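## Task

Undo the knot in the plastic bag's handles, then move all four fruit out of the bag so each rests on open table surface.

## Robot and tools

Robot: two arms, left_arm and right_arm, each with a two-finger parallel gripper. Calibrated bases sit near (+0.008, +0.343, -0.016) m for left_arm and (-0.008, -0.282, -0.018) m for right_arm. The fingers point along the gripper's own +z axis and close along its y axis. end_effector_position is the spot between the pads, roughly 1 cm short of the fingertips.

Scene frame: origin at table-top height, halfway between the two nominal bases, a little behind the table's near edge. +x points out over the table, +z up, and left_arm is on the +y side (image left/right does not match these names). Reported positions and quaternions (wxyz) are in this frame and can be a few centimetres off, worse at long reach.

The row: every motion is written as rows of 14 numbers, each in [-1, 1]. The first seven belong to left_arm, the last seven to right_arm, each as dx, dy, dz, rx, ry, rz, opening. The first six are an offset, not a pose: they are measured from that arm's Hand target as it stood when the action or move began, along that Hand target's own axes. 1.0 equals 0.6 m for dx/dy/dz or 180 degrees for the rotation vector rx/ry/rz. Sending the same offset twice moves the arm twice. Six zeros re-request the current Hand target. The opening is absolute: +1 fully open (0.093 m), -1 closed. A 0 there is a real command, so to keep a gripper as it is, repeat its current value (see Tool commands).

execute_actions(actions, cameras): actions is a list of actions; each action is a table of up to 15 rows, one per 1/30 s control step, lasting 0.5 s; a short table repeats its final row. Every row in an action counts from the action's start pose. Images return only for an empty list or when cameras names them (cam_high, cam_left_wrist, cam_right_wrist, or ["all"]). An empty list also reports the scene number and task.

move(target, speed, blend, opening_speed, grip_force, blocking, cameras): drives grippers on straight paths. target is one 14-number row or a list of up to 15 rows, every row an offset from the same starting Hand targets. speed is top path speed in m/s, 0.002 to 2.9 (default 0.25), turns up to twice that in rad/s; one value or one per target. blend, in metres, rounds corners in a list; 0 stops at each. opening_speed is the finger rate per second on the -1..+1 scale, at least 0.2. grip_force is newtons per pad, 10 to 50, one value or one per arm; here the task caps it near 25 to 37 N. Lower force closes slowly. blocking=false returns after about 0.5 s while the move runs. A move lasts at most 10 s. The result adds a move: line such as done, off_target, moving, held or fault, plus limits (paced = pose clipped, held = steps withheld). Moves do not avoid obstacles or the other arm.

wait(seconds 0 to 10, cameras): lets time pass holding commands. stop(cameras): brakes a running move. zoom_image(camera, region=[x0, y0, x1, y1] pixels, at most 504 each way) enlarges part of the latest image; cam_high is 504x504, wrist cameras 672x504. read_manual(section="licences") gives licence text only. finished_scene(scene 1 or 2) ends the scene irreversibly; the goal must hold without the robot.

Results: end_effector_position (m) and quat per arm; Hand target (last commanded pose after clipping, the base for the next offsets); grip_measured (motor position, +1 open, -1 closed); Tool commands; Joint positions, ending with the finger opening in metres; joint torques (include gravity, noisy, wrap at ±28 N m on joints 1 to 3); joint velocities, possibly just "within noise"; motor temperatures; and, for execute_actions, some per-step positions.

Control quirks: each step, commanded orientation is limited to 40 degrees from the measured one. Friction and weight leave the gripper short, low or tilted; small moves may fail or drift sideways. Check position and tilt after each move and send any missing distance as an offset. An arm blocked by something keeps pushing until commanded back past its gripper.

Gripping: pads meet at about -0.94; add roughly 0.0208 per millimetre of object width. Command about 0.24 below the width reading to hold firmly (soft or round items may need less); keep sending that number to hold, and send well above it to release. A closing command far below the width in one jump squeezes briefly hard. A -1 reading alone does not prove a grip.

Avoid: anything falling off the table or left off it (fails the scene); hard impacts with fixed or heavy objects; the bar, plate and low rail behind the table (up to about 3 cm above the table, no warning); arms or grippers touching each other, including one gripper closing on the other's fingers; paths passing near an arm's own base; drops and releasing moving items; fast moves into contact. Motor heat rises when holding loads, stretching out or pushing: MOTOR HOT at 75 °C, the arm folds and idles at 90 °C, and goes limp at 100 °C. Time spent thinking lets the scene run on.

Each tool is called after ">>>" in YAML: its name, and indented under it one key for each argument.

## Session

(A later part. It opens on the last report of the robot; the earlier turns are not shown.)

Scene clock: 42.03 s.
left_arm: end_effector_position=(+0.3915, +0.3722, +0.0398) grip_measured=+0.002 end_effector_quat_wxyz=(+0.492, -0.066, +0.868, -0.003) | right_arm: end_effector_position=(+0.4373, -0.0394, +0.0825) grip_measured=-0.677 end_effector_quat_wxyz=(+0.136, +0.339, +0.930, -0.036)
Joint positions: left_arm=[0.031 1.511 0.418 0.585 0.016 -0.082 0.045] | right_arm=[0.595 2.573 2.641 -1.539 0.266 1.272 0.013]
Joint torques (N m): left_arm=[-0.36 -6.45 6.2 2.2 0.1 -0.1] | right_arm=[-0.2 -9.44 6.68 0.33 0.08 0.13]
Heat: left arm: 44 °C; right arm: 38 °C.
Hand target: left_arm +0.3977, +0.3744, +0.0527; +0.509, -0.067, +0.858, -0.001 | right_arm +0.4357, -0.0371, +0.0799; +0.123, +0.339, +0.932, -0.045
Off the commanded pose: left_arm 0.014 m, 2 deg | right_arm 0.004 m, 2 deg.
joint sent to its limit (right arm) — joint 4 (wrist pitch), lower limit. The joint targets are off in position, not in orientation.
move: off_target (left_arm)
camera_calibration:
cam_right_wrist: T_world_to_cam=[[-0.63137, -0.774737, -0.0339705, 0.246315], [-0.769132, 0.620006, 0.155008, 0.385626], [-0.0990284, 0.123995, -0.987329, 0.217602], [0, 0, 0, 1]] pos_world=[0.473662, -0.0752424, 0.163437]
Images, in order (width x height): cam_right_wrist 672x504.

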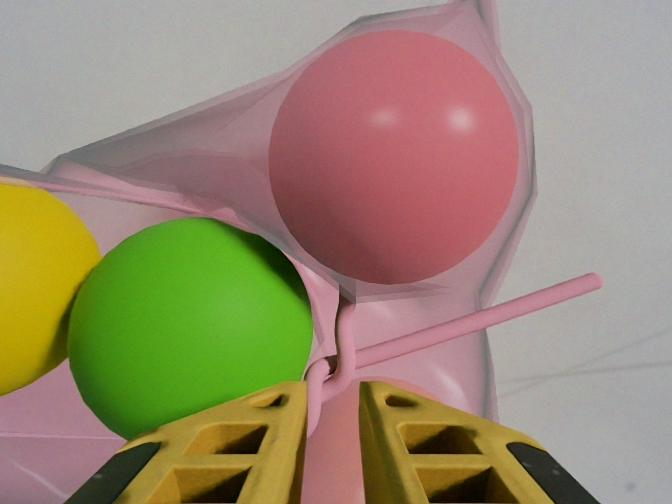

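>>> move:
  target:
    - [0,0,0,0,0,0,0,0.0155,-0.0035,0.072,0,0,0,-0.64]
  speed: 0.06
  cameras: ["cam_right_wrist"]

>>> zoom_image:
  camera: "cam_right_wrist"
  region: [240, 260, 440, 440]

Scene clock: 43.63 s.
left_arm: end_effector_position=(+0.3915, +0.3722, +0.0398) grip_measured=+0.002 end_effector_quat_wxyz=(+0.492, -0.066, +0.868, -0.003) | right_arm: end_effector_position=(+0.4334, -0.0454, +0.0202) grip_measured=-0.643 end_effector_quat_wxyz=(+0.113, +0.338, +0.932, -0.067)
Joint positions: left_arm=[0.031 1.511 0.418 0.585 0.016 -0.082 0.045] | right_arm=[0.589 2.573 2.394 -1.37 0.266 1.272 0.014]
Joint torques (N m): left_arm=[-0.36 -6.39 6.16 2.17 0.11 -0.09] | right_arm=[-0.02 -13.93 4.25 0.59 0.05 0.14]
Heat: left arm: 44 °C; right arm: 38 °C.
Hand target: left_arm +0.3977, +0.3744, +0.0527; +0.509, -0.067, +0.858, -0.001 | right_arm +0.4360, -0.0401, +0.0358; +0.123, +0.339, +0.932, -0.045
Off the commanded pose: left_arm 0.014 m, 2 deg | right_arm 0.017 m, 3 deg.
move: off_target (left_arm, right_arm)
camera_calibration:
cam_right_wrist: T_world_to_cam=[[-0.635639, -0.770963, 0.039738, 0.23755], [-0.754804, 0.631467, 0.177538, 0.389861], [-0.161969, 0.0828557, -0.983311, 0.181764], [0, 0, 0, 1]] pos_world=[0.474704, -0.0781022, 0.100076]
Images, in order (width x height): cam_right_wrist 672x504.

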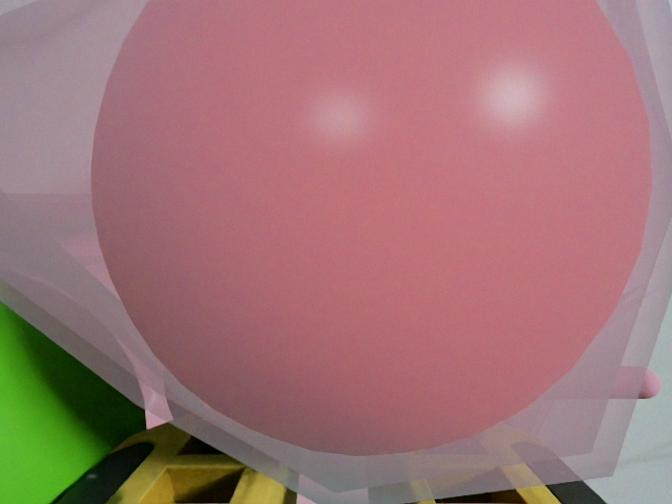

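Scaled by 2.520 from the camera's 672x504 image, which has a finer 960x720 frame.

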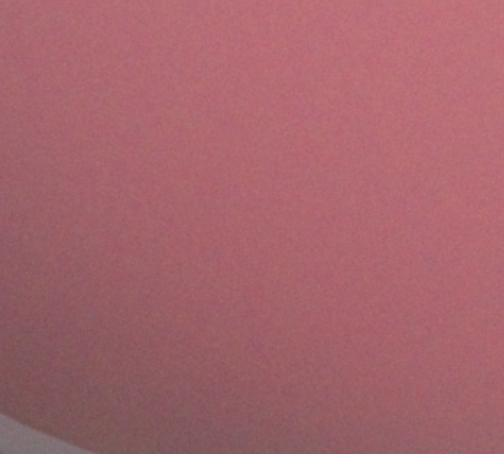

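>>> move:
  target:
    - [0,0,0,0,0,0,0,0,0,-0.01,0,0,0,-1]
    - [0,0,0,0,0,0,0,-0.03,-0.02,-0.1,0,0,0,-1]
  speed: 0.06
  cameras: ["cam_right_wrist","cam_high"]

>>> zoom_image:
  camera: "cam_high"
  region: [130, 190, 290, 350]

Scene clock: 46.37 s.
left_arm: end_effector_position=(+0.3915, +0.3722, +0.0398) grip_measured=+0.002 end_effector_quat_wxyz=(+0.492, -0.066, +0.868, -0.003) | right_arm: end_effector_position=(+0.4307, -0.0519, +0.0652) grip_measured=-0.975 end_effector_quat_wxyz=(+0.115, +0.340, +0.931, -0.064)
Joint positions: left_arm=[0.031 1.511 0.418 0.585 0.016 -0.082 0.045] | right_arm=[0.581 2.571 2.572 -1.541 0.266 1.267 0]
Joint torques (N m): left_arm=[-0.49 -6.41 6.06 2.17 0.13 -0.1] | right_arm=[-0.32 -15.68 6 0.16 0.04 0.03]
Heat: left arm: 44 °C; right arm: 39 °C.
Hand target: left_arm +0.3977, +0.3744, +0.0527; +0.509, -0.067, +0.858, -0.001 | right_arm +0.4297, -0.0505, +0.0984; +0.123, +0.339, +0.932, -0.045
Off the commanded pose: left_arm 0.014 m, 2 deg | right_arm 0.033 m, 2 deg.
joint sent to its limit (right arm) — joint 4 (wrist pitch), lower limit. The joint targets are off in position, not in orientation.
move: off_target (left_arm, right_arm)
camera_calibration:
cam_right_wrist: T_world_to_cam=[[-0.638085, -0.769245, 0.0333023, 0.230628], [-0.753989, 0.633025, 0.175442, 0.383825], [-0.156039, 0.0868375, -0.983926, 0.223882], [0, 0, 0, 1]] pos_world=[0.471494, -0.0850024, 0.145264]
Images, in order (width x height): cam_high 504x504, cam_right_wrist 672x504.

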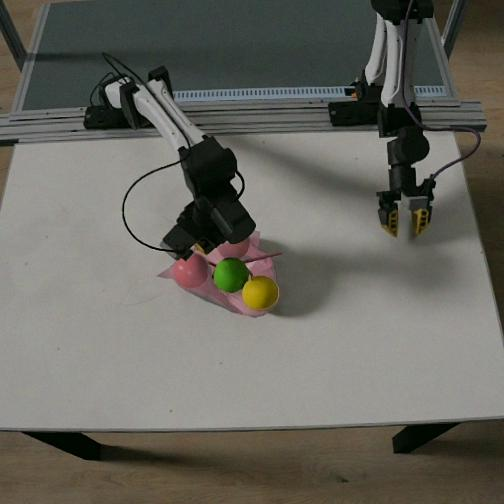

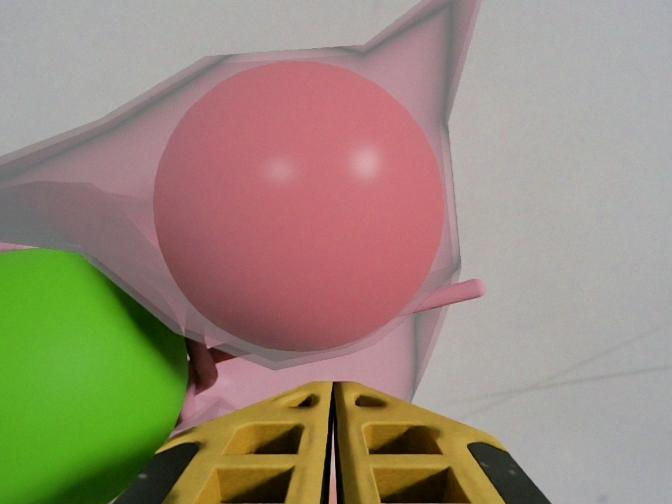

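Scaled by 3.150 from the camera's 504x504 image, which has a finer 720x720 frame.

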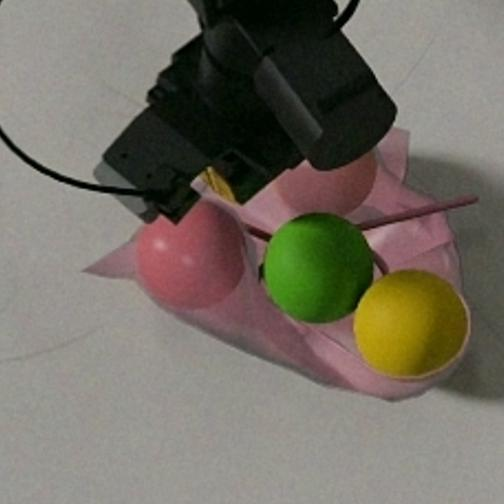

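>>> move:
  target:
    - [-0.175,-0.014,-0.096,0,0,0,1,-0.04,0,-0.15,0,0,0,-0.5]
    - [-0.167,-0.538,0.034,-0.0855,0.2238,-0.0648,1,-0.108,-0.277,-0.178,0,0,0,-0.5]
  speed: 0.2
  cameras: ["all"]

>>> zoom_image:
  camera: "cam_high"
  region: [130, 190, 290, 350]

Scene clock: 51.17 s.
left_arm: end_effector_position=(+0.5068, +0.0713, +0.1443) grip_measured=+1.000 end_effector_quat_wxyz=(+0.260, -0.187, +0.947, -0.026) | right_arm: end_effector_position=(+0.3598, -0.2016, +0.2071) grip_measured=-0.503 end_effector_quat_wxyz=(+0.143, +0.341, +0.928, -0.045)
Joint positions: left_arm=[-0.658 2.548 2.836 -1.403 -0.345 -0.917 0.093] | right_arm=[0.341 1.889 2.024 -1.543 0.256 1.015 0.021]
Joint torques (N m): left_arm=[-0.64 -14.41 8.05 0.88 0.08 -0.32] | right_arm=[-0.14 -9.92 4.21 0.51 -0.06 0.03]
Heat: left arm: 44 °C; right arm: 41 °C.
Hand target: left_arm +0.4998, +0.0676, +0.1533; +0.168, -0.214, +0.962, +0.038 | right_arm +0.3498, -0.2003, +0.2184; +0.123, +0.339, +0.932, -0.045
Off the commanded pose: left_arm 0.012 m, 13 deg | right_arm 0.015 m, 2 deg.
elbow stopped short (left arm): the move would have taken joint 3 (elbow) straighter than the controller allows.
joint sent to its limit (right arm) — joint 4 (wrist pitch), lower limit. The joint targets are off in position, not in orientation.
move: off_target (left_arm, right_arm)
camera_calibration:
cam_left_wrist: T_world_to_cam=[[0.348627, -0.927105, 0.137608, -0.127624], [-0.932193, -0.358233, -0.0518272, 0.539667], [0.0973449, -0.110209, -0.98913, 0.183467], [0, 0, 0, 1]] pos_world=[0.529707, 0.0952252, 0.227004]
cam_right_wrist: T_world_to_cam=[[-0.636412, -0.771034, -0.0220634, 0.0759353], [-0.765919, 0.628285, 0.136477, 0.411576], [-0.0913663, 0.103754, -0.990398, 0.346792], [0, 0, 0, 1]] pos_world=[0.395245, -0.236019, 0.288966]

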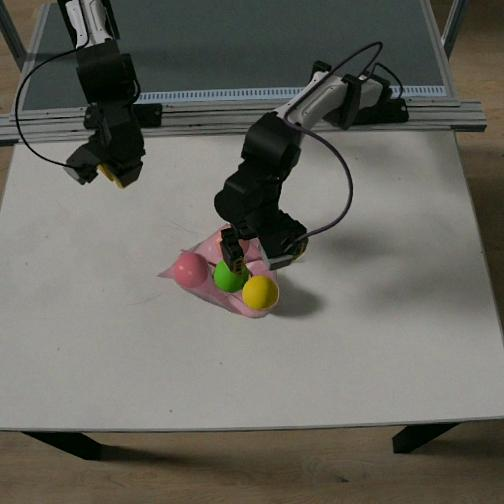

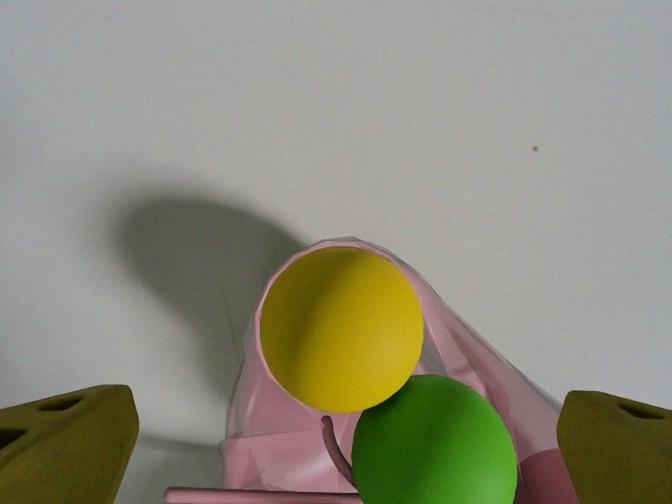

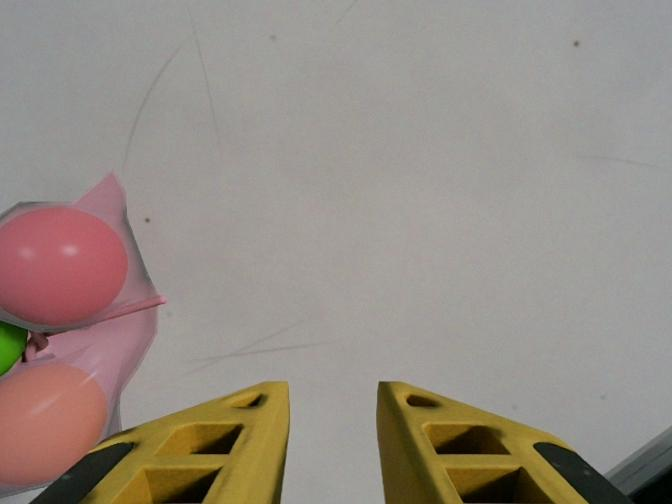

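Scaled by 3.150 from the camera's 504x504 image, which has a finer 720x720 frame.

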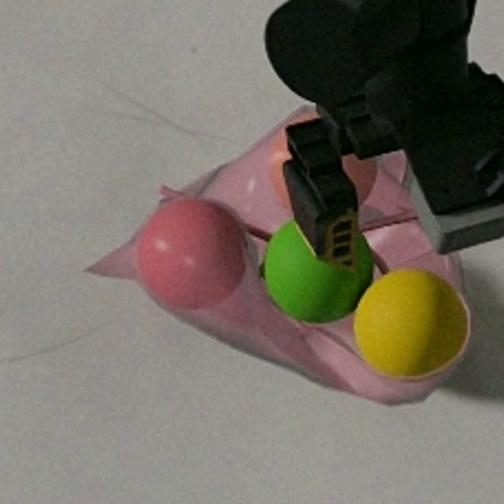

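>>> move:
  target:
    - [0.03,-0.0193,0.094,0,0,0,0.75,0,0,0,0,0,0,-0.5]
  speed: 0.1
  cameras: ["cam_left_wrist"]

Scene clock: 53.33 s.
left_arm: end_effector_position=(+0.5074, +0.0685, +0.0824) grip_measured=+0.752 end_effector_quat_wxyz=(+0.219, -0.193, +0.956, +0.007) | right_arm: end_effector_position=(+0.3598, -0.2016, +0.2071) grip_measured=-0.503 end_effector_quat_wxyz=(+0.143, +0.341, +0.928, -0.045)
Joint positions: left_arm=[-0.658 2.662 2.836 -1.403 -0.338 -0.947 0.081] | right_arm=[0.341 1.889 2.024 -1.543 0.256 1.015 0.021]
Joint torques (N m): left_arm=[-0.92 -14.87 8.09 1.02 0.08 -0.32] | right_arm=[-0.14 -9.99 4.21 0.52 -0.08 0]
Heat: left arm: 45 °C; right arm: 41 °C.
Hand target: left_arm +0.5067, +0.0580, +0.0941; +0.168, -0.214, +0.962, +0.038 | right_arm +0.3498, -0.2003, +0.2184; +0.123, +0.339, +0.932, -0.045
Off the commanded pose: left_arm 0.016 m, 7 deg | right_arm 0.015 m, 2 deg.
elbow stopped short (left arm): the move would have taken joint 3 (elbow) straighter than the controller allows.
joint sent to its limit (right arm) — joint 4 (wrist pitch), lower limit. The joint targets are off in position, not in orientation.
move: off_target (left_arm, right_arm)
camera_calibration:
cam_left_wrist: T_world_to_cam=[[0.378916, -0.923419, 0.0609934, -0.131333], [-0.925417, -0.37845, 0.0194706, 0.528148], [0.00510343, -0.0638221, -0.997948, 0.166228], [0, 0, 0, 1]] pos_world=[0.537673, 0.0892114, 0.163614]
Images, in order (width x height): cam_left_wrist 672x504.

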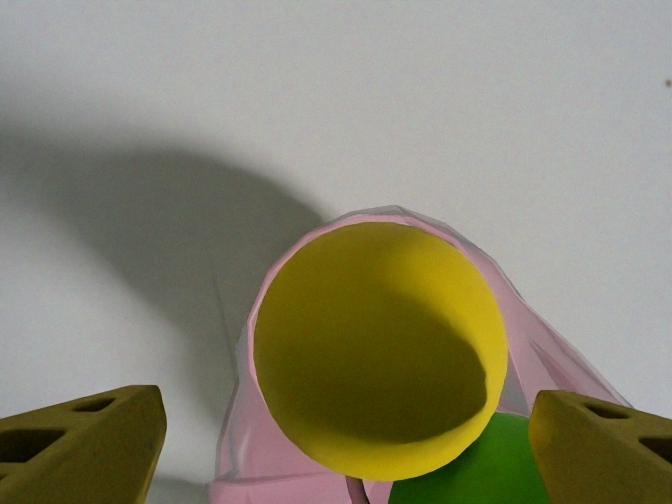

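>>> move:
  target:
    - [-0.015,-0.0187,0.004,0,0,0,0.75,0,0,0,0,0,0,-0.5]
    - [0.0097,-0.0187,0.053,0,0,0,0.75,0,0,0,0,0,0,-0.5]
  speed: 0.07
  cameras: ["cam_left_wrist"]

Scene clock: 56.90 s.
left_arm: end_effector_position=(+0.5108, +0.0652, +0.0517) grip_measured=+0.752 end_effector_quat_wxyz=(+0.208, -0.192, +0.959, +0.017) | right_arm: end_effector_position=(+0.3598, -0.2016, +0.2071) grip_measured=-0.503 end_effector_quat_wxyz=(+0.143, +0.341, +0.928, -0.045)
Joint positions: left_arm=[-0.658 2.722 2.836 -1.375 -0.336 -0.95 0.081] | right_arm=[0.341 1.889 2.024 -1.543 0.256 1.015 0.021]
Joint torques (N m): left_arm=[-1.16 -14.6 8.24 1.26 0.11 -0.31] | right_arm=[-0.16 -10.07 4.36 0.54 -0.09 0.02]
Motor temperatures (°C): left_arm=[25 42 45 37 24 25 29] | right_arm=[25 42 37 33 26 24 26]
Heat: left arm: 45 °C; right arm: 42 °C.
Hand target: left_arm +0.5163, +0.0501, +0.0622; +0.168, -0.214, +0.962, +0.038 | right_arm +0.3498, -0.2003, +0.2184; +0.123, +0.339, +0.932, -0.045
Off the commanded pose: left_arm 0.019 m, 6 deg | right_arm 0.015 m, 2 deg.
elbow stopped short (left arm): the move would have taken joint 3 (elbow) straighter than the controller allows.
joint sent to its limit (right arm) — joint 4 (wrist pitch), lower limit. The joint targets are off in position, not in orientation.
move: off_target (left_arm, right_arm)
camera_calibration:
cam_left_wrist: T_world_to_cam=[[0.38221, -0.923327, 0.0371962, -0.134251], [-0.923835, -0.380882, 0.0381753, 0.528971], [-0.0210809, -0.0489541, -0.998579, 0.147658], [0, 0, 0, 1]] pos_world=[0.543107, 0.0847461, 0.132248]
Images, in order (width x height): cam_left_wrist 672x504.

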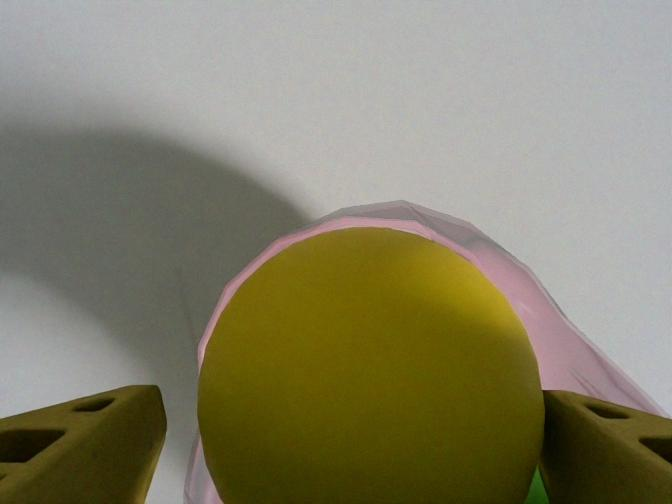

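>>> move:
  target:
    - [0,-0.008,0.004,0,0,0,0.75,0,0,0,0,0,0,-0.5]
    - [0,-0.008,0.004,0,0,0,0.2,0,0,0,0,0,0,-0.5]
    - [-0.06,0.0,-0.17,0,0,0,0.2,0,0,0,0,0,0,-0.5]
  speed: 0.07
  opening_speed: 0.5
  cameras: ["cam_left_wrist","cam_high"]

>>> zoom_image:
  camera: "cam_high"
  region: [130, 190, 330, 390]

Scene clock: 62.60 s.
left_arm: end_effector_position=(+0.5147, +0.0603, +0.1248) grip_measured=+0.278 end_effector_quat_wxyz=(+0.259, -0.193, +0.946, -0.035) | right_arm: end_effector_position=(+0.3598, -0.2016, +0.2071) grip_measured=-0.503 end_effector_quat_wxyz=(+0.143, +0.341, +0.928, -0.045)
Joint positions: left_arm=[-0.662 2.591 2.834 -1.353 -0.334 -0.934 0.059] | right_arm=[0.341 1.889 2.024 -1.543 0.256 1.015 0.021]
Joint torques (N m): left_arm=[-1.22 -19.86 8.09 1.43 0.03 0.16] | right_arm=[-0.31 -9.99 4.11 0.56 -0.09 0.01]
Heat: left arm: 46 °C; right arm: 42 °C.
Hand target: left_arm +0.5157, +0.0498, +0.1704; +0.168, -0.214, +0.962, +0.038 | right_arm +0.3498, -0.2003, +0.2184; +0.123, +0.339, +0.932, -0.045
Off the commanded pose: left_arm 0.047 m, 14 deg | right_arm 0.015 m, 2 deg.
elbow stopped short (left arm): the move would have taken joint 3 (elbow) straighter than the controller allows.
joint sent to its limit (right arm) — joint 4 (wrist pitch), lower limit. The joint targets are off in position, not in orientation.
move: off_target (left_arm, right_arm); target 2's new opening was sent with left_arm's hand 0.020 m and 6 deg from that target
camera_calibration:
cam_left_wrist: T_world_to_cam=[[0.354468, -0.921872, 0.156541, -0.143642], [-0.929857, -0.365168, -0.0449305, 0.540405], [0.0985839, -0.129634, -0.986649, 0.162321], [0, 0, 0, 1]] pos_world=[0.537413, 0.0859618, 0.20692]
Images, in order (width x height): cam_high 504x504, cam_left_wrist 672x504.

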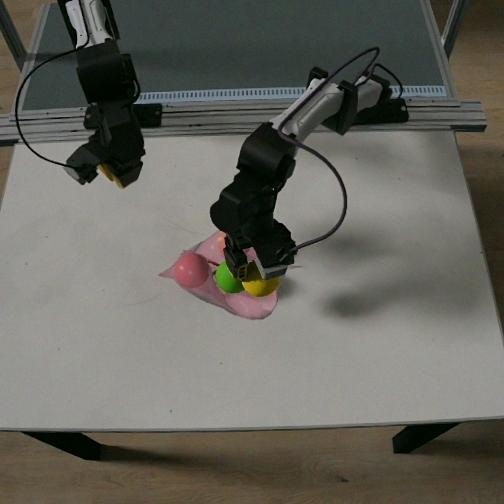

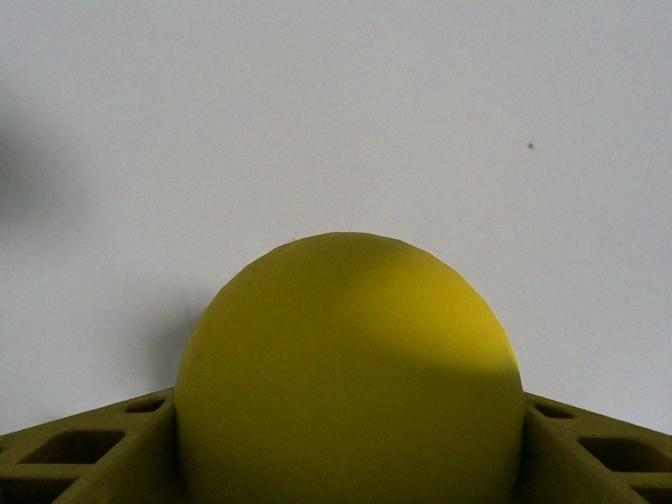

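Scaled by 2.520 from the camera's 504x504 image, which has a finer 720x720 frame.

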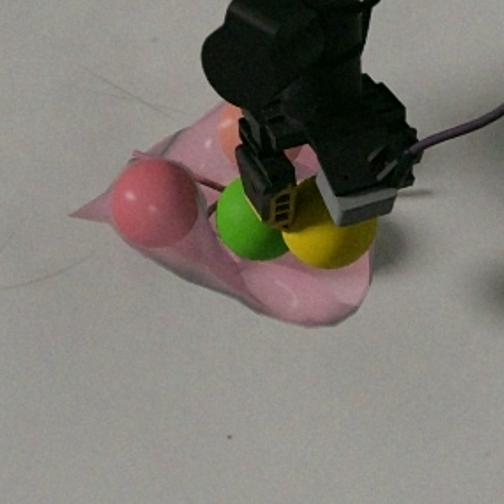

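>>> move:
  target:
    - [-0.085,0.405,-0.005,0,0,0,0.2,0,0,0,0,0,0,-0.5]
    - [-0.035,0.405,0.12,0,0,0,0.2,0,0,0,0,0,0,-0.5]
  speed: 0.12
  cameras: ["cam_high"]

Scene clock: 66.93 s.
left_arm: end_effector_position=(+0.4438, +0.2942, +0.0870) grip_measured=+0.278 end_effector_quat_wxyz=(+0.131, -0.221, +0.965, +0.062) | right_arm: end_effector_position=(+0.3598, -0.2016, +0.2071) grip_measured=-0.503 end_effector_quat_wxyz=(+0.143, +0.341, +0.928, -0.045)
Joint positions: left_arm=[-0.25 1.987 1.73 -1.086 -0.221 -0.624 0.059] | right_arm=[0.341 1.889 2.024 -1.543 0.256 1.015 0.021]
Joint torques (N m): left_arm=[-0.79 -15.04 6 1.2 0.11 0.14] | right_arm=[-0.12 -9.87 4.15 0.53 -0.1 0.02]
Motor temperatures (°C): left_arm=[24 47 45 36 24 25 29] | right_arm=[25 43 37 33 26 24 26]
Heat: left arm: 47 °C; right arm: 43 °C.
Hand target: left_arm +0.4527, +0.2887, +0.1099; +0.168, -0.214, +0.962, +0.038 | right_arm +0.3498, -0.2003, +0.2184; +0.123, +0.339, +0.932, -0.045
Off the commanded pose: left_arm 0.025 m, 5 deg | right_arm 0.015 m, 2 deg.
joint sent to its limit (right arm) — joint 4 (wrist pitch), lower limit. The joint targets are off in position, not in orientation.
move: off_target (left_arm, right_arm)
Images, in order (width x height): cam_high 504x504.

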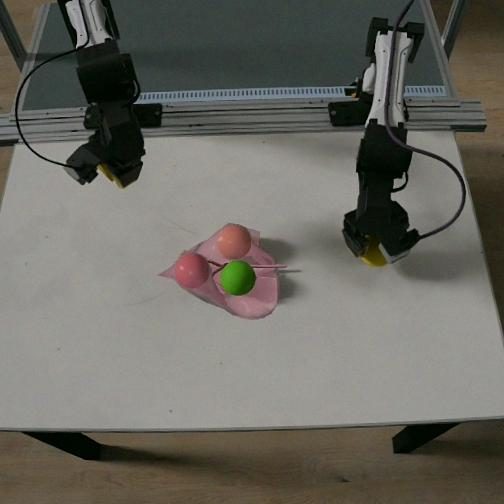

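>>> move:
  target:
    - [0.0195,0,0.053,0,0,0,0.2,0,0,0,0,0,0,-0.5]
  speed: 0.07

Scene clock: 68.37 s.
left_arm: end_effector_position=(+0.4422, +0.2945, +0.0572) grip_measured=+0.278 end_effector_quat_wxyz=(+0.135, -0.221, +0.964, +0.060) | right_arm: end_effector_position=(+0.3598, -0.2016, +0.2071) grip_measured=-0.503 end_effector_quat_wxyz=(+0.143, +0.341, +0.928, -0.045)
Joint positions: left_arm=[-0.25 1.985 1.607 -0.956 -0.221 -0.624 0.059] | right_arm=[0.341 1.889 2.024 -1.543 0.256 1.015 0.021]
Joint torques (N m): left_arm=[-0.81 -14.02 6 1.26 0.13 0.11] | right_arm=[-0.12 -9.98 4.23 0.57 -0.08 0]
Heat: left arm: 47 °C; right arm: 43 °C.
Hand target: left_arm +0.4525, +0.2886, +0.0760; +0.168, -0.214, +0.962, +0.038 | right_arm +0.3498, -0.2003, +0.2184; +0.123, +0.339, +0.932, -0.045
Off the commanded pose: left_arm 0.022 m, 5 deg | right_arm 0.015 m, 2 deg.
joint sent to its limit (right arm) — joint 4 (wrist pitch), lower limit. The joint targets are off in position, not in orientation.
move: off_target (left_arm, right_arm)

>>> move:
  target:
    - [0.005,0,0.013,0,0,0,0.2,0,0,0,0,0,0,-0.5]
  speed: 0.05
  cameras: ["cam_left_wrist"]

Scene clock: 69.53 s.
left_arm: end_effector_position=(+0.4422, +0.2945, +0.0510) grip_measured=+0.278 end_effector_quat_wxyz=(+0.137, -0.221, +0.964, +0.059) | right_arm: end_effector_position=(+0.3598, -0.2016, +0.2071) grip_measured=-0.503 end_effector_quat_wxyz=(+0.143, +0.341, +0.928, -0.045)
Joint positions: left_arm=[-0.25 1.985 1.581 -0.925 -0.221 -0.624 0.059] | right_arm=[0.341 1.889 2.024 -1.543 0.256 1.015 0.021]
Joint torques (N m): left_arm=[-0.84 -13.56 5.96 1.24 0.12 0.13] | right_arm=[-0.09 -10 4.29 0.56 -0.09 0]
Heat: left arm: 48 °C; right arm: 43 °C.
Hand target: left_arm +0.4523, +0.2885, +0.0677; +0.168, -0.214, +0.962, +0.038 | right_arm +0.3498, -0.2003, +0.2184; +0.123, +0.339, +0.932, -0.045
Off the commanded pose: left_arm 0.020 m, 4 deg | right_arm 0.015 m, 2 deg.
joint sent to its limit (right arm) — joint 4 (wrist pitch), lower limit. The joint targets are off in position, not in orientation.
move: off_target (left_arm, right_arm)
camera_calibration:
cam_left_wrist: T_world_to_cam=[[0.446876, -0.892299, -0.0640657, 0.0711788], [-0.878044, -0.451194, 0.159569, 0.547206], [-0.171289, -0.0150549, -0.985106, 0.212629], [0, 0, 0, 1]] pos_world=[0.485084, 0.31361, 0.126705]
Images, in order (width x height): cam_left_wrist 672x504.

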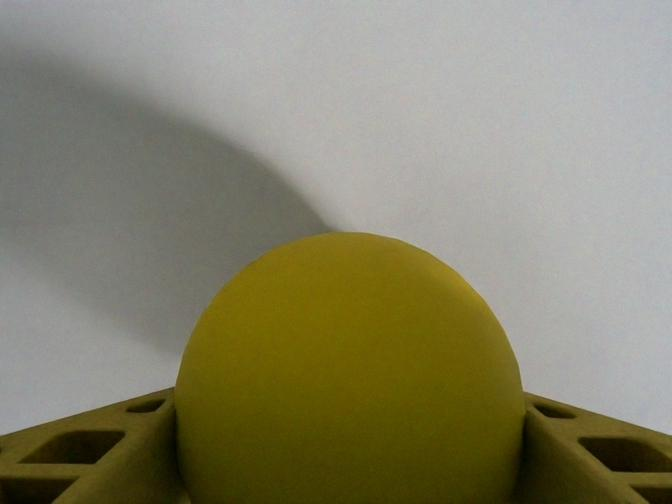

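>>> move:
  target:
    - [0.004,0,0.009,0,0,0,0.2,0,0,0,0,0,0,-0.5]
    - [0.004,0,0.009,0,0,0,1,0,0,0,0,0,0,-0.5]
    - [-0.05,0,-0.17,0,0,0,1,0,0,0,0,0,0,-0.5]
  speed: 0.07
  opening_speed: 0.5
  cameras: ["cam_left_wrist","cam_high"]

>>> zoom_image:
  camera: "cam_high"
  region: [130, 190, 330, 390]

Scene clock: 75.27 s.
left_arm: end_effector_position=(+0.4515, +0.2922, +0.1580) grip_measured=+1.000 end_effector_quat_wxyz=(+0.163, -0.223, +0.960, +0.047) | right_arm: end_effector_position=(+0.3598, -0.2016, +0.2071) grip_measured=-0.503 end_effector_quat_wxyz=(+0.143, +0.341, +0.928, -0.045)
Joint positions: left_arm=[-0.251 1.972 1.975 -1.276 -0.221 -0.624 0.093] | right_arm=[0.341 1.889 2.024 -1.543 0.256 1.015 0.021]
Joint torques (N m): left_arm=[-1.22 -11.86 8.35 0.67 0.1 0.01] | right_arm=[-0.27 -10 4.11 0.51 -0.1 0.01]
Heat: left arm: 48 °C; right arm: 43 °C.
Hand target: left_arm +0.4466, +0.2858, +0.1738; +0.168, -0.214, +0.962, +0.038 | right_arm +0.3498, -0.2003, +0.2184; +0.123, +0.339, +0.932, -0.045
Off the commanded pose: left_arm 0.018 m, 2 deg | right_arm 0.015 m, 2 deg.
joint sent to its limit (right arm) — joint 4 (wrist pitch), lower limit. The joint targets are off in position, not in orientation.
move: off_target (left_arm, right_arm); target 2's new opening was sent with left_arm's hand 0.018 m and 4 deg from that target
camera_calibration:
cam_left_wrist: T_world_to_cam=[[0.448155, -0.893488, -0.0289101, 0.0660124], [-0.886409, -0.448333, 0.115222, 0.547202], [-0.115911, -0.0260111, -0.992919, 0.298962], [0, 0, 0, 1]] pos_world=[0.490114, 0.312086, 0.235704]
Images, in order (width x height): cam_high 504x504, cam_left_wrist 672x504.

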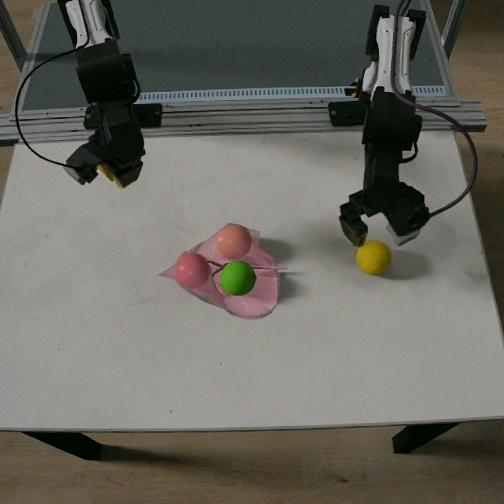

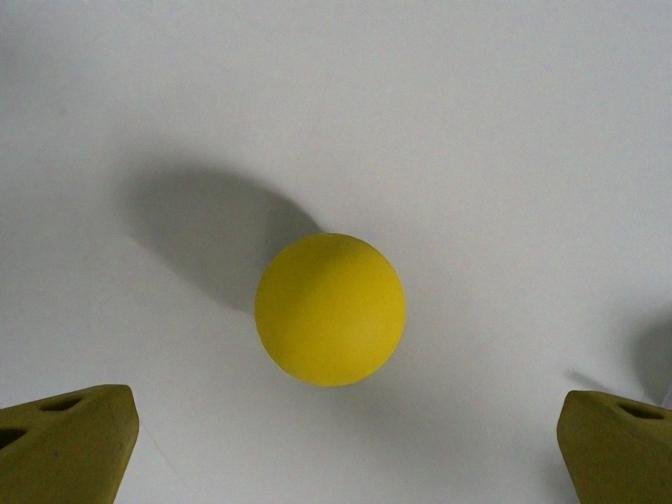

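Scaled by 2.520 from the camera's 504x504 image, which has a finer 720x720 frame.

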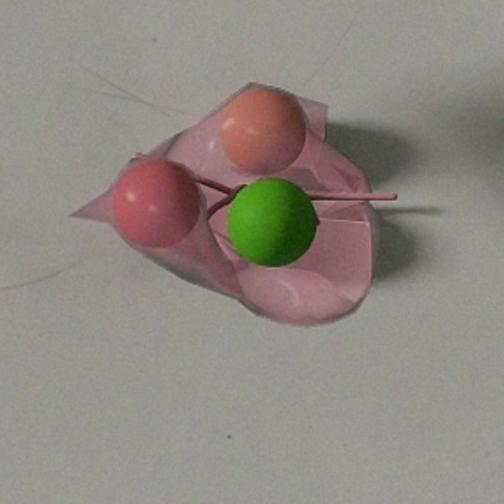

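>>> move:
  target: [0.158,-0.42,-0.04,0,0,0,0.75,0,0,0,0,0,0,-0.5]
  speed: 0.2
  cameras: ["cam_left_wrist"]

Scene clock: 77.73 s.
left_arm: end_effector_position=(+0.4552, +0.0240, +0.1474) grip_measured=+0.752 end_effector_quat_wxyz=(+0.230, -0.175, +0.956, -0.039) | right_arm: end_effector_position=(+0.3598, -0.2016, +0.2071) grip_measured=-0.503 end_effector_quat_wxyz=(+0.143, +0.341, +0.928, -0.045)
Joint positions: left_arm=[-0.779 2.528 2.834 -1.484 -0.329 -1.022 0.081] | right_arm=[0.341 1.889 2.024 -1.543 0.256 1.015 0.021]
Joint torques (N m): left_arm=[-0.62 -13.91 7.87 1.54 -0.26 -0.31] | right_arm=[-0.27 -9.89 4.1 0.53 -0.09 0.03]
Heat: left arm: 49 °C; right arm: 43 °C.
Hand target: left_arm +0.4652, +0.0163, +0.1641; +0.168, -0.214, +0.962, +0.038 | right_arm +0.3498, -0.2003, +0.2184; +0.123, +0.339, +0.932, -0.045
Off the commanded pose: left_arm 0.021 m, 12 deg | right_arm 0.015 m, 2 deg.
elbow stopped short (left arm): the move would have taken joint 3 (elbow) straighter than the controller allows.
joint sent to its limit (right arm) — joint 4 (wrist pitch), lower limit. The joint targets are off in position, not in orientation.
move: off_target (left_arm, right_arm)
camera_calibration:
cam_left_wrist: T_world_to_cam=[[0.323519, -0.935092, 0.144701, -0.143447], [-0.945475, -0.325535, 0.0101925, 0.470955], [0.0375742, -0.140108, -0.989423, 0.214319], [0, 0, 0, 1]] pos_world=[0.483631, 0.0492042, 0.228009]
Images, in order (width x height): cam_left_wrist 672x504.

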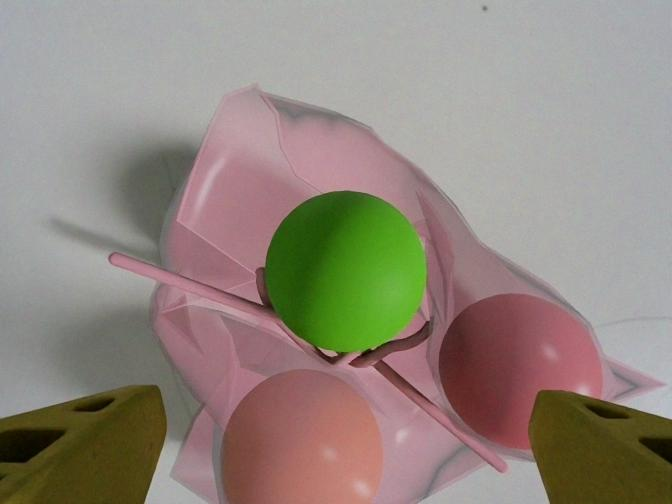

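>>> move:
  target:
    - [-0.02,-0.0295,0.013,0,0,0,0.75,0,0,0,0,0,0,-0.5]
    - [0.0,-0.0295,0.09,0,0,0,0.75,0,0,0,0,0,0,-0.5]
  speed: 0.1
  cameras: ["cam_left_wrist"]

Scene clock: 81.93 s.
left_arm: end_effector_position=(+0.4780, +0.0153, +0.0968) grip_measured=+0.752 end_effector_quat_wxyz=(+0.227, -0.182, +0.956, -0.031) | right_arm: end_effector_position=(+0.3598, -0.2016, +0.2071) grip_measured=-0.503 end_effector_quat_wxyz=(+0.143, +0.341, +0.928, -0.045)
Joint positions: left_arm=[-0.762 2.637 2.834 -1.389 -0.329 -1.023 0.081] | right_arm=[0.341 1.889 2.024 -1.543 0.256 1.015 0.021]
Joint torques (N m): left_arm=[-0.21 -14.71 8.18 1.49 -0.16 -0.15] | right_arm=[-0.34 -9.99 4.05 0.54 -0.07 0.01]
Heat: left arm: 50 °C; right arm: 44 °C.
Hand target: left_arm +0.4893, +0.0080, +0.1133; +0.168, -0.214, +0.962, +0.038 | right_arm +0.3498, -0.2003, +0.2184; +0.123, +0.339, +0.932, -0.045
Off the commanded pose: left_arm 0.021 m, 11 deg | right_arm 0.015 m, 2 deg.
elbow stopped short (left arm): the move would have taken joint 3 (elbow) straighter than the controller allows.
joint sent to its limit (right arm) — joint 4 (wrist pitch), lower limit. The joint targets are off in position, not in orientation.
move: off_target (left_arm, right_arm)
camera_calibration:
cam_left_wrist: T_world_to_cam=[[0.340728, -0.930751, 0.132689, -0.158671], [-0.939688, -0.341627, 0.0166441, 0.486974], [0.0298388, -0.130358, -0.991018, 0.165859], [0, 0, 0, 1]] pos_world=[0.506719, 0.0403015, 0.177318]
Images, in order (width x height): cam_left_wrist 672x504.

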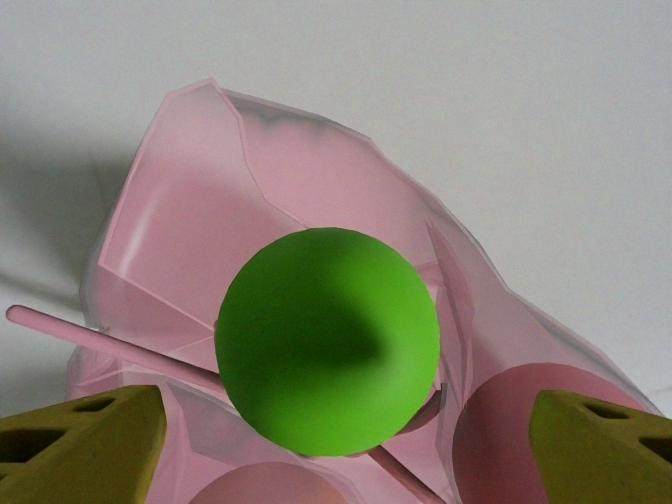

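>>> move:
  target:
    - [0.008,0.004,0.05,0,0,0,0.72,0,0,0,0,0,0,-0.5]
  speed: 0.07
  cameras: ["cam_left_wrist"]

Scene clock: 84.50 s.
left_arm: end_effector_position=(+0.4824, +0.0212, +0.0685) grip_measured=+0.722 end_effector_quat_wxyz=(+0.212, -0.185, +0.959, -0.012) | right_arm: end_effector_position=(+0.3598, -0.2016, +0.2071) grip_measured=-0.503 end_effector_quat_wxyz=(+0.143, +0.341, +0.928, -0.045)
Joint positions: left_arm=[-0.748 2.69 2.834 -1.384 -0.329 -1.023 0.08] | right_arm=[0.341 1.889 2.024 -1.543 0.256 1.015 0.021]
Joint torques (N m): left_arm=[-0.02 -14.72 8.31 1.4 -0.16 -0.2] | right_arm=[-0.2 -9.99 4.21 0.53 -0.06 -0.01]
Heat: left arm: 50 °C; right arm: 44 °C.
Hand target: left_arm +0.4934, +0.0126, +0.0834; +0.168, -0.214, +0.962, +0.038 | right_arm +0.3498, -0.2003, +0.2184; +0.123, +0.339, +0.932, -0.045
Off the commanded pose: left_arm 0.020 m, 8 deg | right_arm 0.015 m, 2 deg.
elbow stopped short (left arm): the move would have taken joint 3 (elbow) straighter than the controller allows.
joint sent to its limit (right arm) — joint 4 (wrist pitch), lower limit. The joint targets are off in position, not in orientation.
move: off_target (left_arm, right_arm)
camera_calibration:
cam_left_wrist: T_world_to_cam=[[0.356778, -0.929741, 0.0910552, -0.15586], [-0.934177, -0.354584, 0.0397838, 0.489629], [-0.00470189, -0.0992557, -0.995051, 0.154705], [0, 0, 0, 1]] pos_world=[0.513735, 0.0440605, 0.148652]
Images, in order (width x height): cam_left_wrist 672x504.

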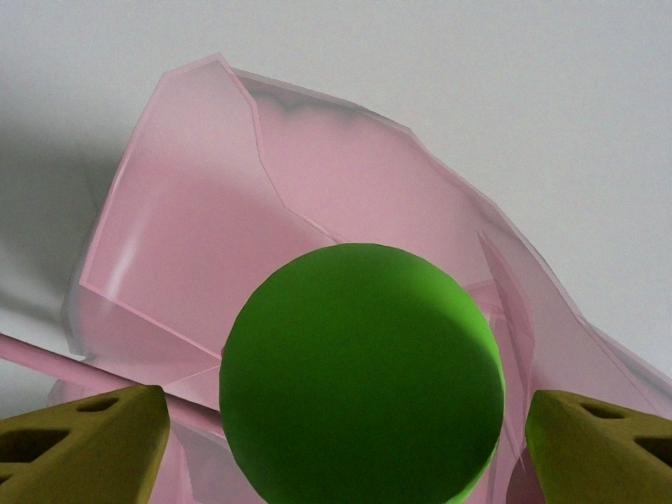

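>>> move:
  target:
    - [0.0095,-0.008,0.027,0,0,0,0.72,0,0,0,0,0,0,-0.5]
    - [0.0095,-0.008,0.027,0,0,0,0.2,0,0,0,0,0,0,-0.5]
    - [-0.05,0.0,-0.15,0,0,0,0.2,0,0,0,0,0,0,-0.5]
  speed: 0.07
  opening_speed: 0.5
  cameras: ["cam_left_wrist","cam_high"]

Scene clock: 90.53 s.
left_arm: end_effector_position=(+0.4868, +0.0190, +0.1312) grip_measured=+0.273 end_effector_quat_wxyz=(+0.254, -0.187, +0.947, -0.060) | right_arm: end_effector_position=(+0.3598, -0.2016, +0.2071) grip_measured=-0.503 end_effector_quat_wxyz=(+0.143, +0.341, +0.928, -0.045)
Joint positions: left_arm=[-0.748 2.579 2.834 -1.36 -0.329 -1.006 0.058] | right_arm=[0.341 1.889 2.024 -1.543 0.256 1.015 0.021]
Joint torques (N m): left_arm=[-0.92 -19.89 8.24 1.53 -0.14 0.19] | right_arm=[-0.12 -9.95 4.21 0.54 -0.11 0.01]
Motor temperatures (°C): left_arm=[24 52 46 36 24 25 29] | right_arm=[25 44 37 33 26 24 26]
Heat: left arm: 52 °C; right arm: 44 °C.
Hand target: left_arm +0.4913, +0.0116, +0.1783; +0.168, -0.214, +0.962, +0.038 | right_arm +0.3498, -0.2003, +0.2184; +0.123, +0.339, +0.932, -0.045
Off the commanded pose: left_arm 0.048 m, 15 deg | right_arm 0.015 m, 2 deg.
elbow stopped short (left arm): the move would have taken joint 3 (elbow) straighter than the controller allows.
joint sent to its limit (right arm) — joint 4 (wrist pitch), lower limit. The joint targets are off in position, not in orientation.
move: off_target (left_arm, right_arm); target 2's new opening was sent with left_arm's hand 0.020 m and 8 deg from that target
camera_calibration:
cam_left_wrist: T_world_to_cam=[[0.330582, -0.922496, 0.199289, -0.166777], [-0.938936, -0.342831, -0.029428, 0.501695], [0.0954695, -0.177391, -0.979499, 0.167595], [0, 0, 0, 1]] pos_world=[0.510193, 0.0478753, 0.212159]
Images, in order (width x height): cam_high 504x504, cam_left_wrist 672x504.

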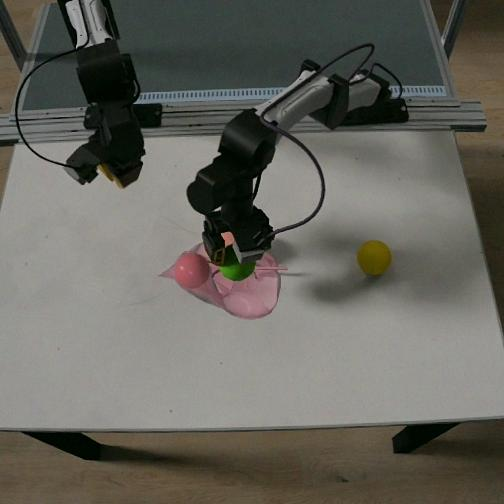

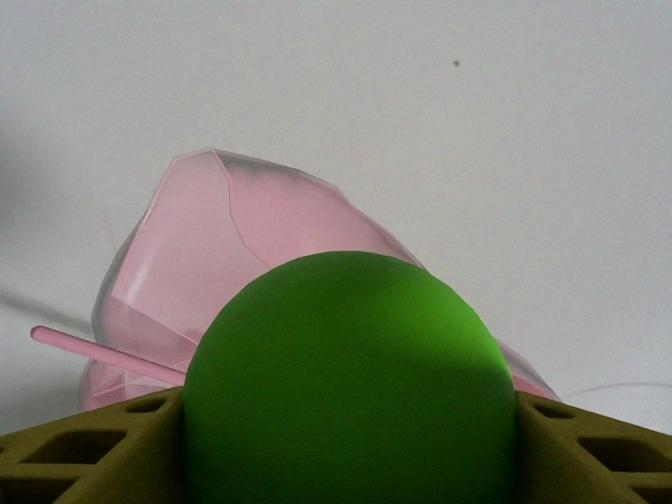

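>>> move:
  target:
    - [0.057,0.488,-0.021,0,0,0,0.2,0,0,0,0,0,0,-0.5]
    - [0.105,0.488,0.112,0,0,0,0.2,0,0,0,0,0,0,-0.5]
  speed: 0.12

Scene clock: 95.13 s.
left_arm: end_effector_position=(+0.3262, +0.2665, +0.0826) grip_measured=+0.273 end_effector_quat_wxyz=(+0.145, -0.219, +0.963, +0.062) | right_arm: end_effector_position=(+0.3598, -0.2016, +0.2071) grip_measured=-0.503 end_effector_quat_wxyz=(+0.143, +0.341, +0.928, -0.045)
Joint positions: left_arm=[-0.432 1.577 1.193 -0.979 -0.274 -0.801 0.058] | right_arm=[0.341 1.889 2.024 -1.543 0.256 1.015 0.021]
Joint torques (N m): left_arm=[0.08 -9.51 5.76 1.15 0.11 0.15] | right_arm=[-0.14 -9.99 4.15 0.6 -0.09 0.03]
Heat: left arm: 52 °C; right arm: 44 °C.
Hand target: left_arm +0.3342, +0.2614, +0.0939; +0.168, -0.214, +0.962, +0.038 | right_arm +0.3498, -0.2003, +0.2184; +0.123, +0.339, +0.932, -0.045
Off the commanded pose: left_arm 0.015 m, 4 deg | right_arm 0.015 m, 2 deg.
joint sent to its limit (right arm) — joint 4 (wrist pitch), lower limit. The joint targets are off in position, not in orientation.
move: off_target (left_arm, right_arm)

>>> move:
  target:
    - [0.0195,0,0.054,0,0,0,0.2,0,0,0,0,0,0,-0.5]
  speed: 0.06

Scene clock: 96.60 s.
left_arm: end_effector_position=(+0.3257, +0.2663, +0.0563) grip_measured=+0.273 end_effector_quat_wxyz=(+0.155, -0.220, +0.962, +0.055) | right_arm: end_effector_position=(+0.3598, -0.2016, +0.2071) grip_measured=-0.503 end_effector_quat_wxyz=(+0.143, +0.341, +0.928, -0.045)
Joint positions: left_arm=[-0.432 1.577 1.081 -0.841 -0.274 -0.8 0.058] | right_arm=[0.341 1.889 2.024 -1.543 0.256 1.015 0.021]
Joint torques (N m): left_arm=[0.2 -6.52 5.72 1.22 0.11 0.17] | right_arm=[-0.28 -9.85 4.07 0.56 -0.08 0.02]
Heat: left arm: 51 °C; right arm: 44 °C.
Hand target: left_arm +0.3342, +0.2614, +0.0594; +0.168, -0.214, +0.962, +0.038 | right_arm +0.3498, -0.2003, +0.2184; +0.123, +0.339, +0.932, -0.045
Off the commanded pose: left_arm 0.010 m, 3 deg | right_arm 0.015 m, 2 deg.
joint sent to its limit (right arm) — joint 4 (wrist pitch), lower limit. The joint targets are off in position, not in orientation.
move: off_target (left_arm, right_arm)

>>> move:
  target:
    - [0.002,0,0.006,0,0,0,0.2,0,0,0,0,0,0,-0.5]
    - [0.002,0,0.006,0,0,0,0.8,0,0,0,0,0,0,-0.5]
    - [-0.05,0,-0.17,0,0,0,0.8,0,0,0,0,0,0,-0.5]
    - [-0.0375,-0.409,-0.199,0,0,0,0.8,0,0,0,0,0,0,-0.5]
  speed: 0.1
  opening_speed: 0.5
  cameras: ["cam_left_wrist","cam_high"]

>>> zoom_image:
  camera: "cam_left_wrist"
  region: [130, 130, 600, 504]

Scene clock: 104.37 s.
left_arm: end_effector_position=(+0.4248, +0.0294, +0.1689) grip_measured=+0.798 end_effector_quat_wxyz=(+0.216, -0.192, +0.957, -0.031) | right_arm: end_effector_position=(+0.3598, -0.2016, +0.2071) grip_measured=-0.503 end_effector_quat_wxyz=(+0.143, +0.341, +0.928, -0.045)
Joint positions: left_arm=[-0.813 2.436 2.765 -1.556 -0.334 -1.098 0.083] | right_arm=[0.341 1.889 2.024 -1.543 0.256 1.015 0.021]
Joint torques (N m): left_arm=[-1.02 -13.18 7.64 0.72 -0.22 -0.28] | right_arm=[-0.38 -9.92 4.22 0.53 -0.09 0.03]
Heat: left arm: 50 °C; right arm: 45 °C.
Hand target: left_arm +0.4207, +0.0309, +0.1792; +0.168, -0.214, +0.962, +0.038 | right_arm +0.3498, -0.2003, +0.2184; +0.123, +0.339, +0.932, -0.045
Off the commanded pose: left_arm 0.011 m, 10 deg | right_arm 0.015 m, 2 deg.
joint sent to its limit (left arm) — joint 4 (wrist pitch), lower limit. The joint targets are off in position and orientation.
joint sent to its limit (right arm) — joint 4 (wrist pitch), lower limit. The joint targets are off in position, not in orientation.
move: off_target (left_arm, right_arm); target 2's new opening was sent with left_arm's hand 0.010 m and 3 deg from that target
camera_calibration:
cam_left_wrist: T_world_to_cam=[[0.360526, -0.923293, 0.132479, -0.145597], [-0.932682, -0.358553, 0.0392974, 0.434315], [0.0112178, -0.137729, -0.990406, 0.248723], [0, 0, 0, 1]] pos_world=[0.454779, 0.0555522, 0.248558]
Images, in order (width x height): cam_high 504x504, cam_left_wrist 672x504.

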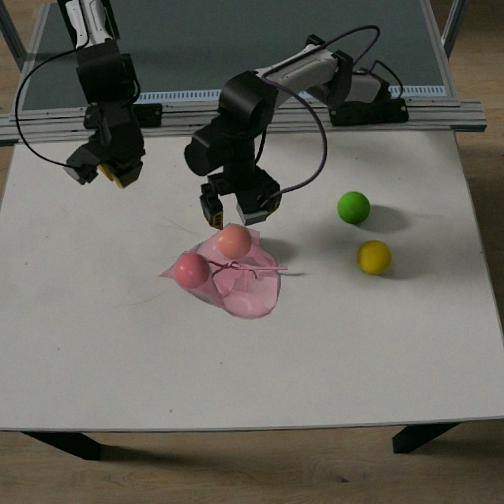

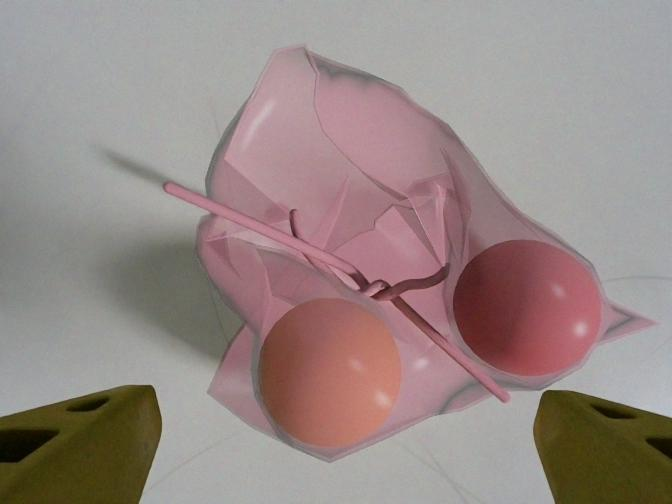

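Scaled by 1.072 from the camera's 672x504 image, which has a finer 960x720 frame.

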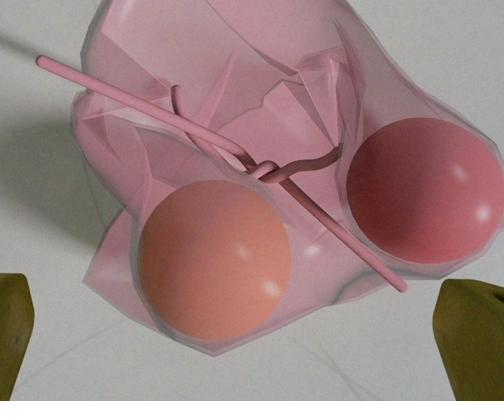

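>>> move:
  target: [-0.016,0.006,0.165,0,0,0,-0.5,0,0,0,0,0,0,-0.5]
  speed: 0.12
  cameras: ["cam_left_wrist"]

Scene clock: 106.23 s.
left_arm: end_effector_position=(+0.4588, +0.0537, +0.0777) grip_measured=-0.498 end_effector_quat_wxyz=(+0.173, -0.220, +0.959, +0.036) | right_arm: end_effector_position=(+0.3598, -0.2016, +0.2071) grip_measured=-0.503 end_effector_quat_wxyz=(+0.143, +0.341, +0.928, -0.045)
Joint positions: left_arm=[-0.731 2.656 2.836 -1.556 -0.334 -1.098 0.021] | right_arm=[0.341 1.889 2.024 -1.543 0.256 1.015 0.021]
Joint velocities: left_arm=[0.002 -0.046 0.007 -0.037 -0.022 0.022 -0.001] | right_arm=[within noise]
Joint torques (N m): left_arm=[-0.27 -14.98 7.82 0.55 -0.03 0.14] | right_arm=[-0.24 -9.96 4.3 0.53 -0.11 0.04]
Heat: left arm: 50 °C; right arm: 45 °C.
Hand target: left_arm +0.4577, +0.0523, +0.0893; +0.168, -0.214, +0.962, +0.038 | right_arm +0.3498, -0.2003, +0.2184; +0.123, +0.339, +0.932, -0.045
Off the commanded pose: left_arm 0.012 m, 1 deg | right_arm 0.015 m, 2 deg.
elbow stopped short (left arm): the move would have taken joint 3 (elbow) straighter than the controller allows.
joint sent to its limit (right arm) — joint 4 (wrist pitch), lower limit. The joint targets are off in position, not in orientation.
move: off_target (left_arm, right_arm)
camera_calibration:
cam_left_wrist: T_world_to_cam=[[0.439261, -0.898349, -0.0043701, -0.15019], [-0.893573, -0.437418, 0.100957, 0.459829], [-0.0926063, -0.0404416, -0.994881, 0.204095], [0, 0, 0, 1]] pos_world=[0.495764, 0.0744679, 0.155971]
Images, in order (width x height): cam_left_wrist 672x504.

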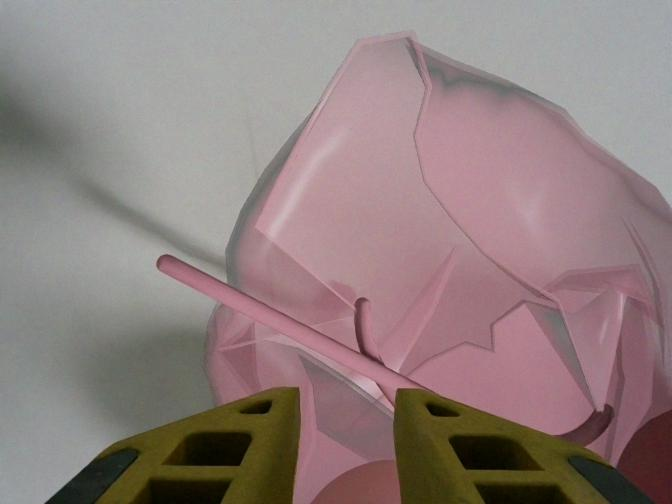

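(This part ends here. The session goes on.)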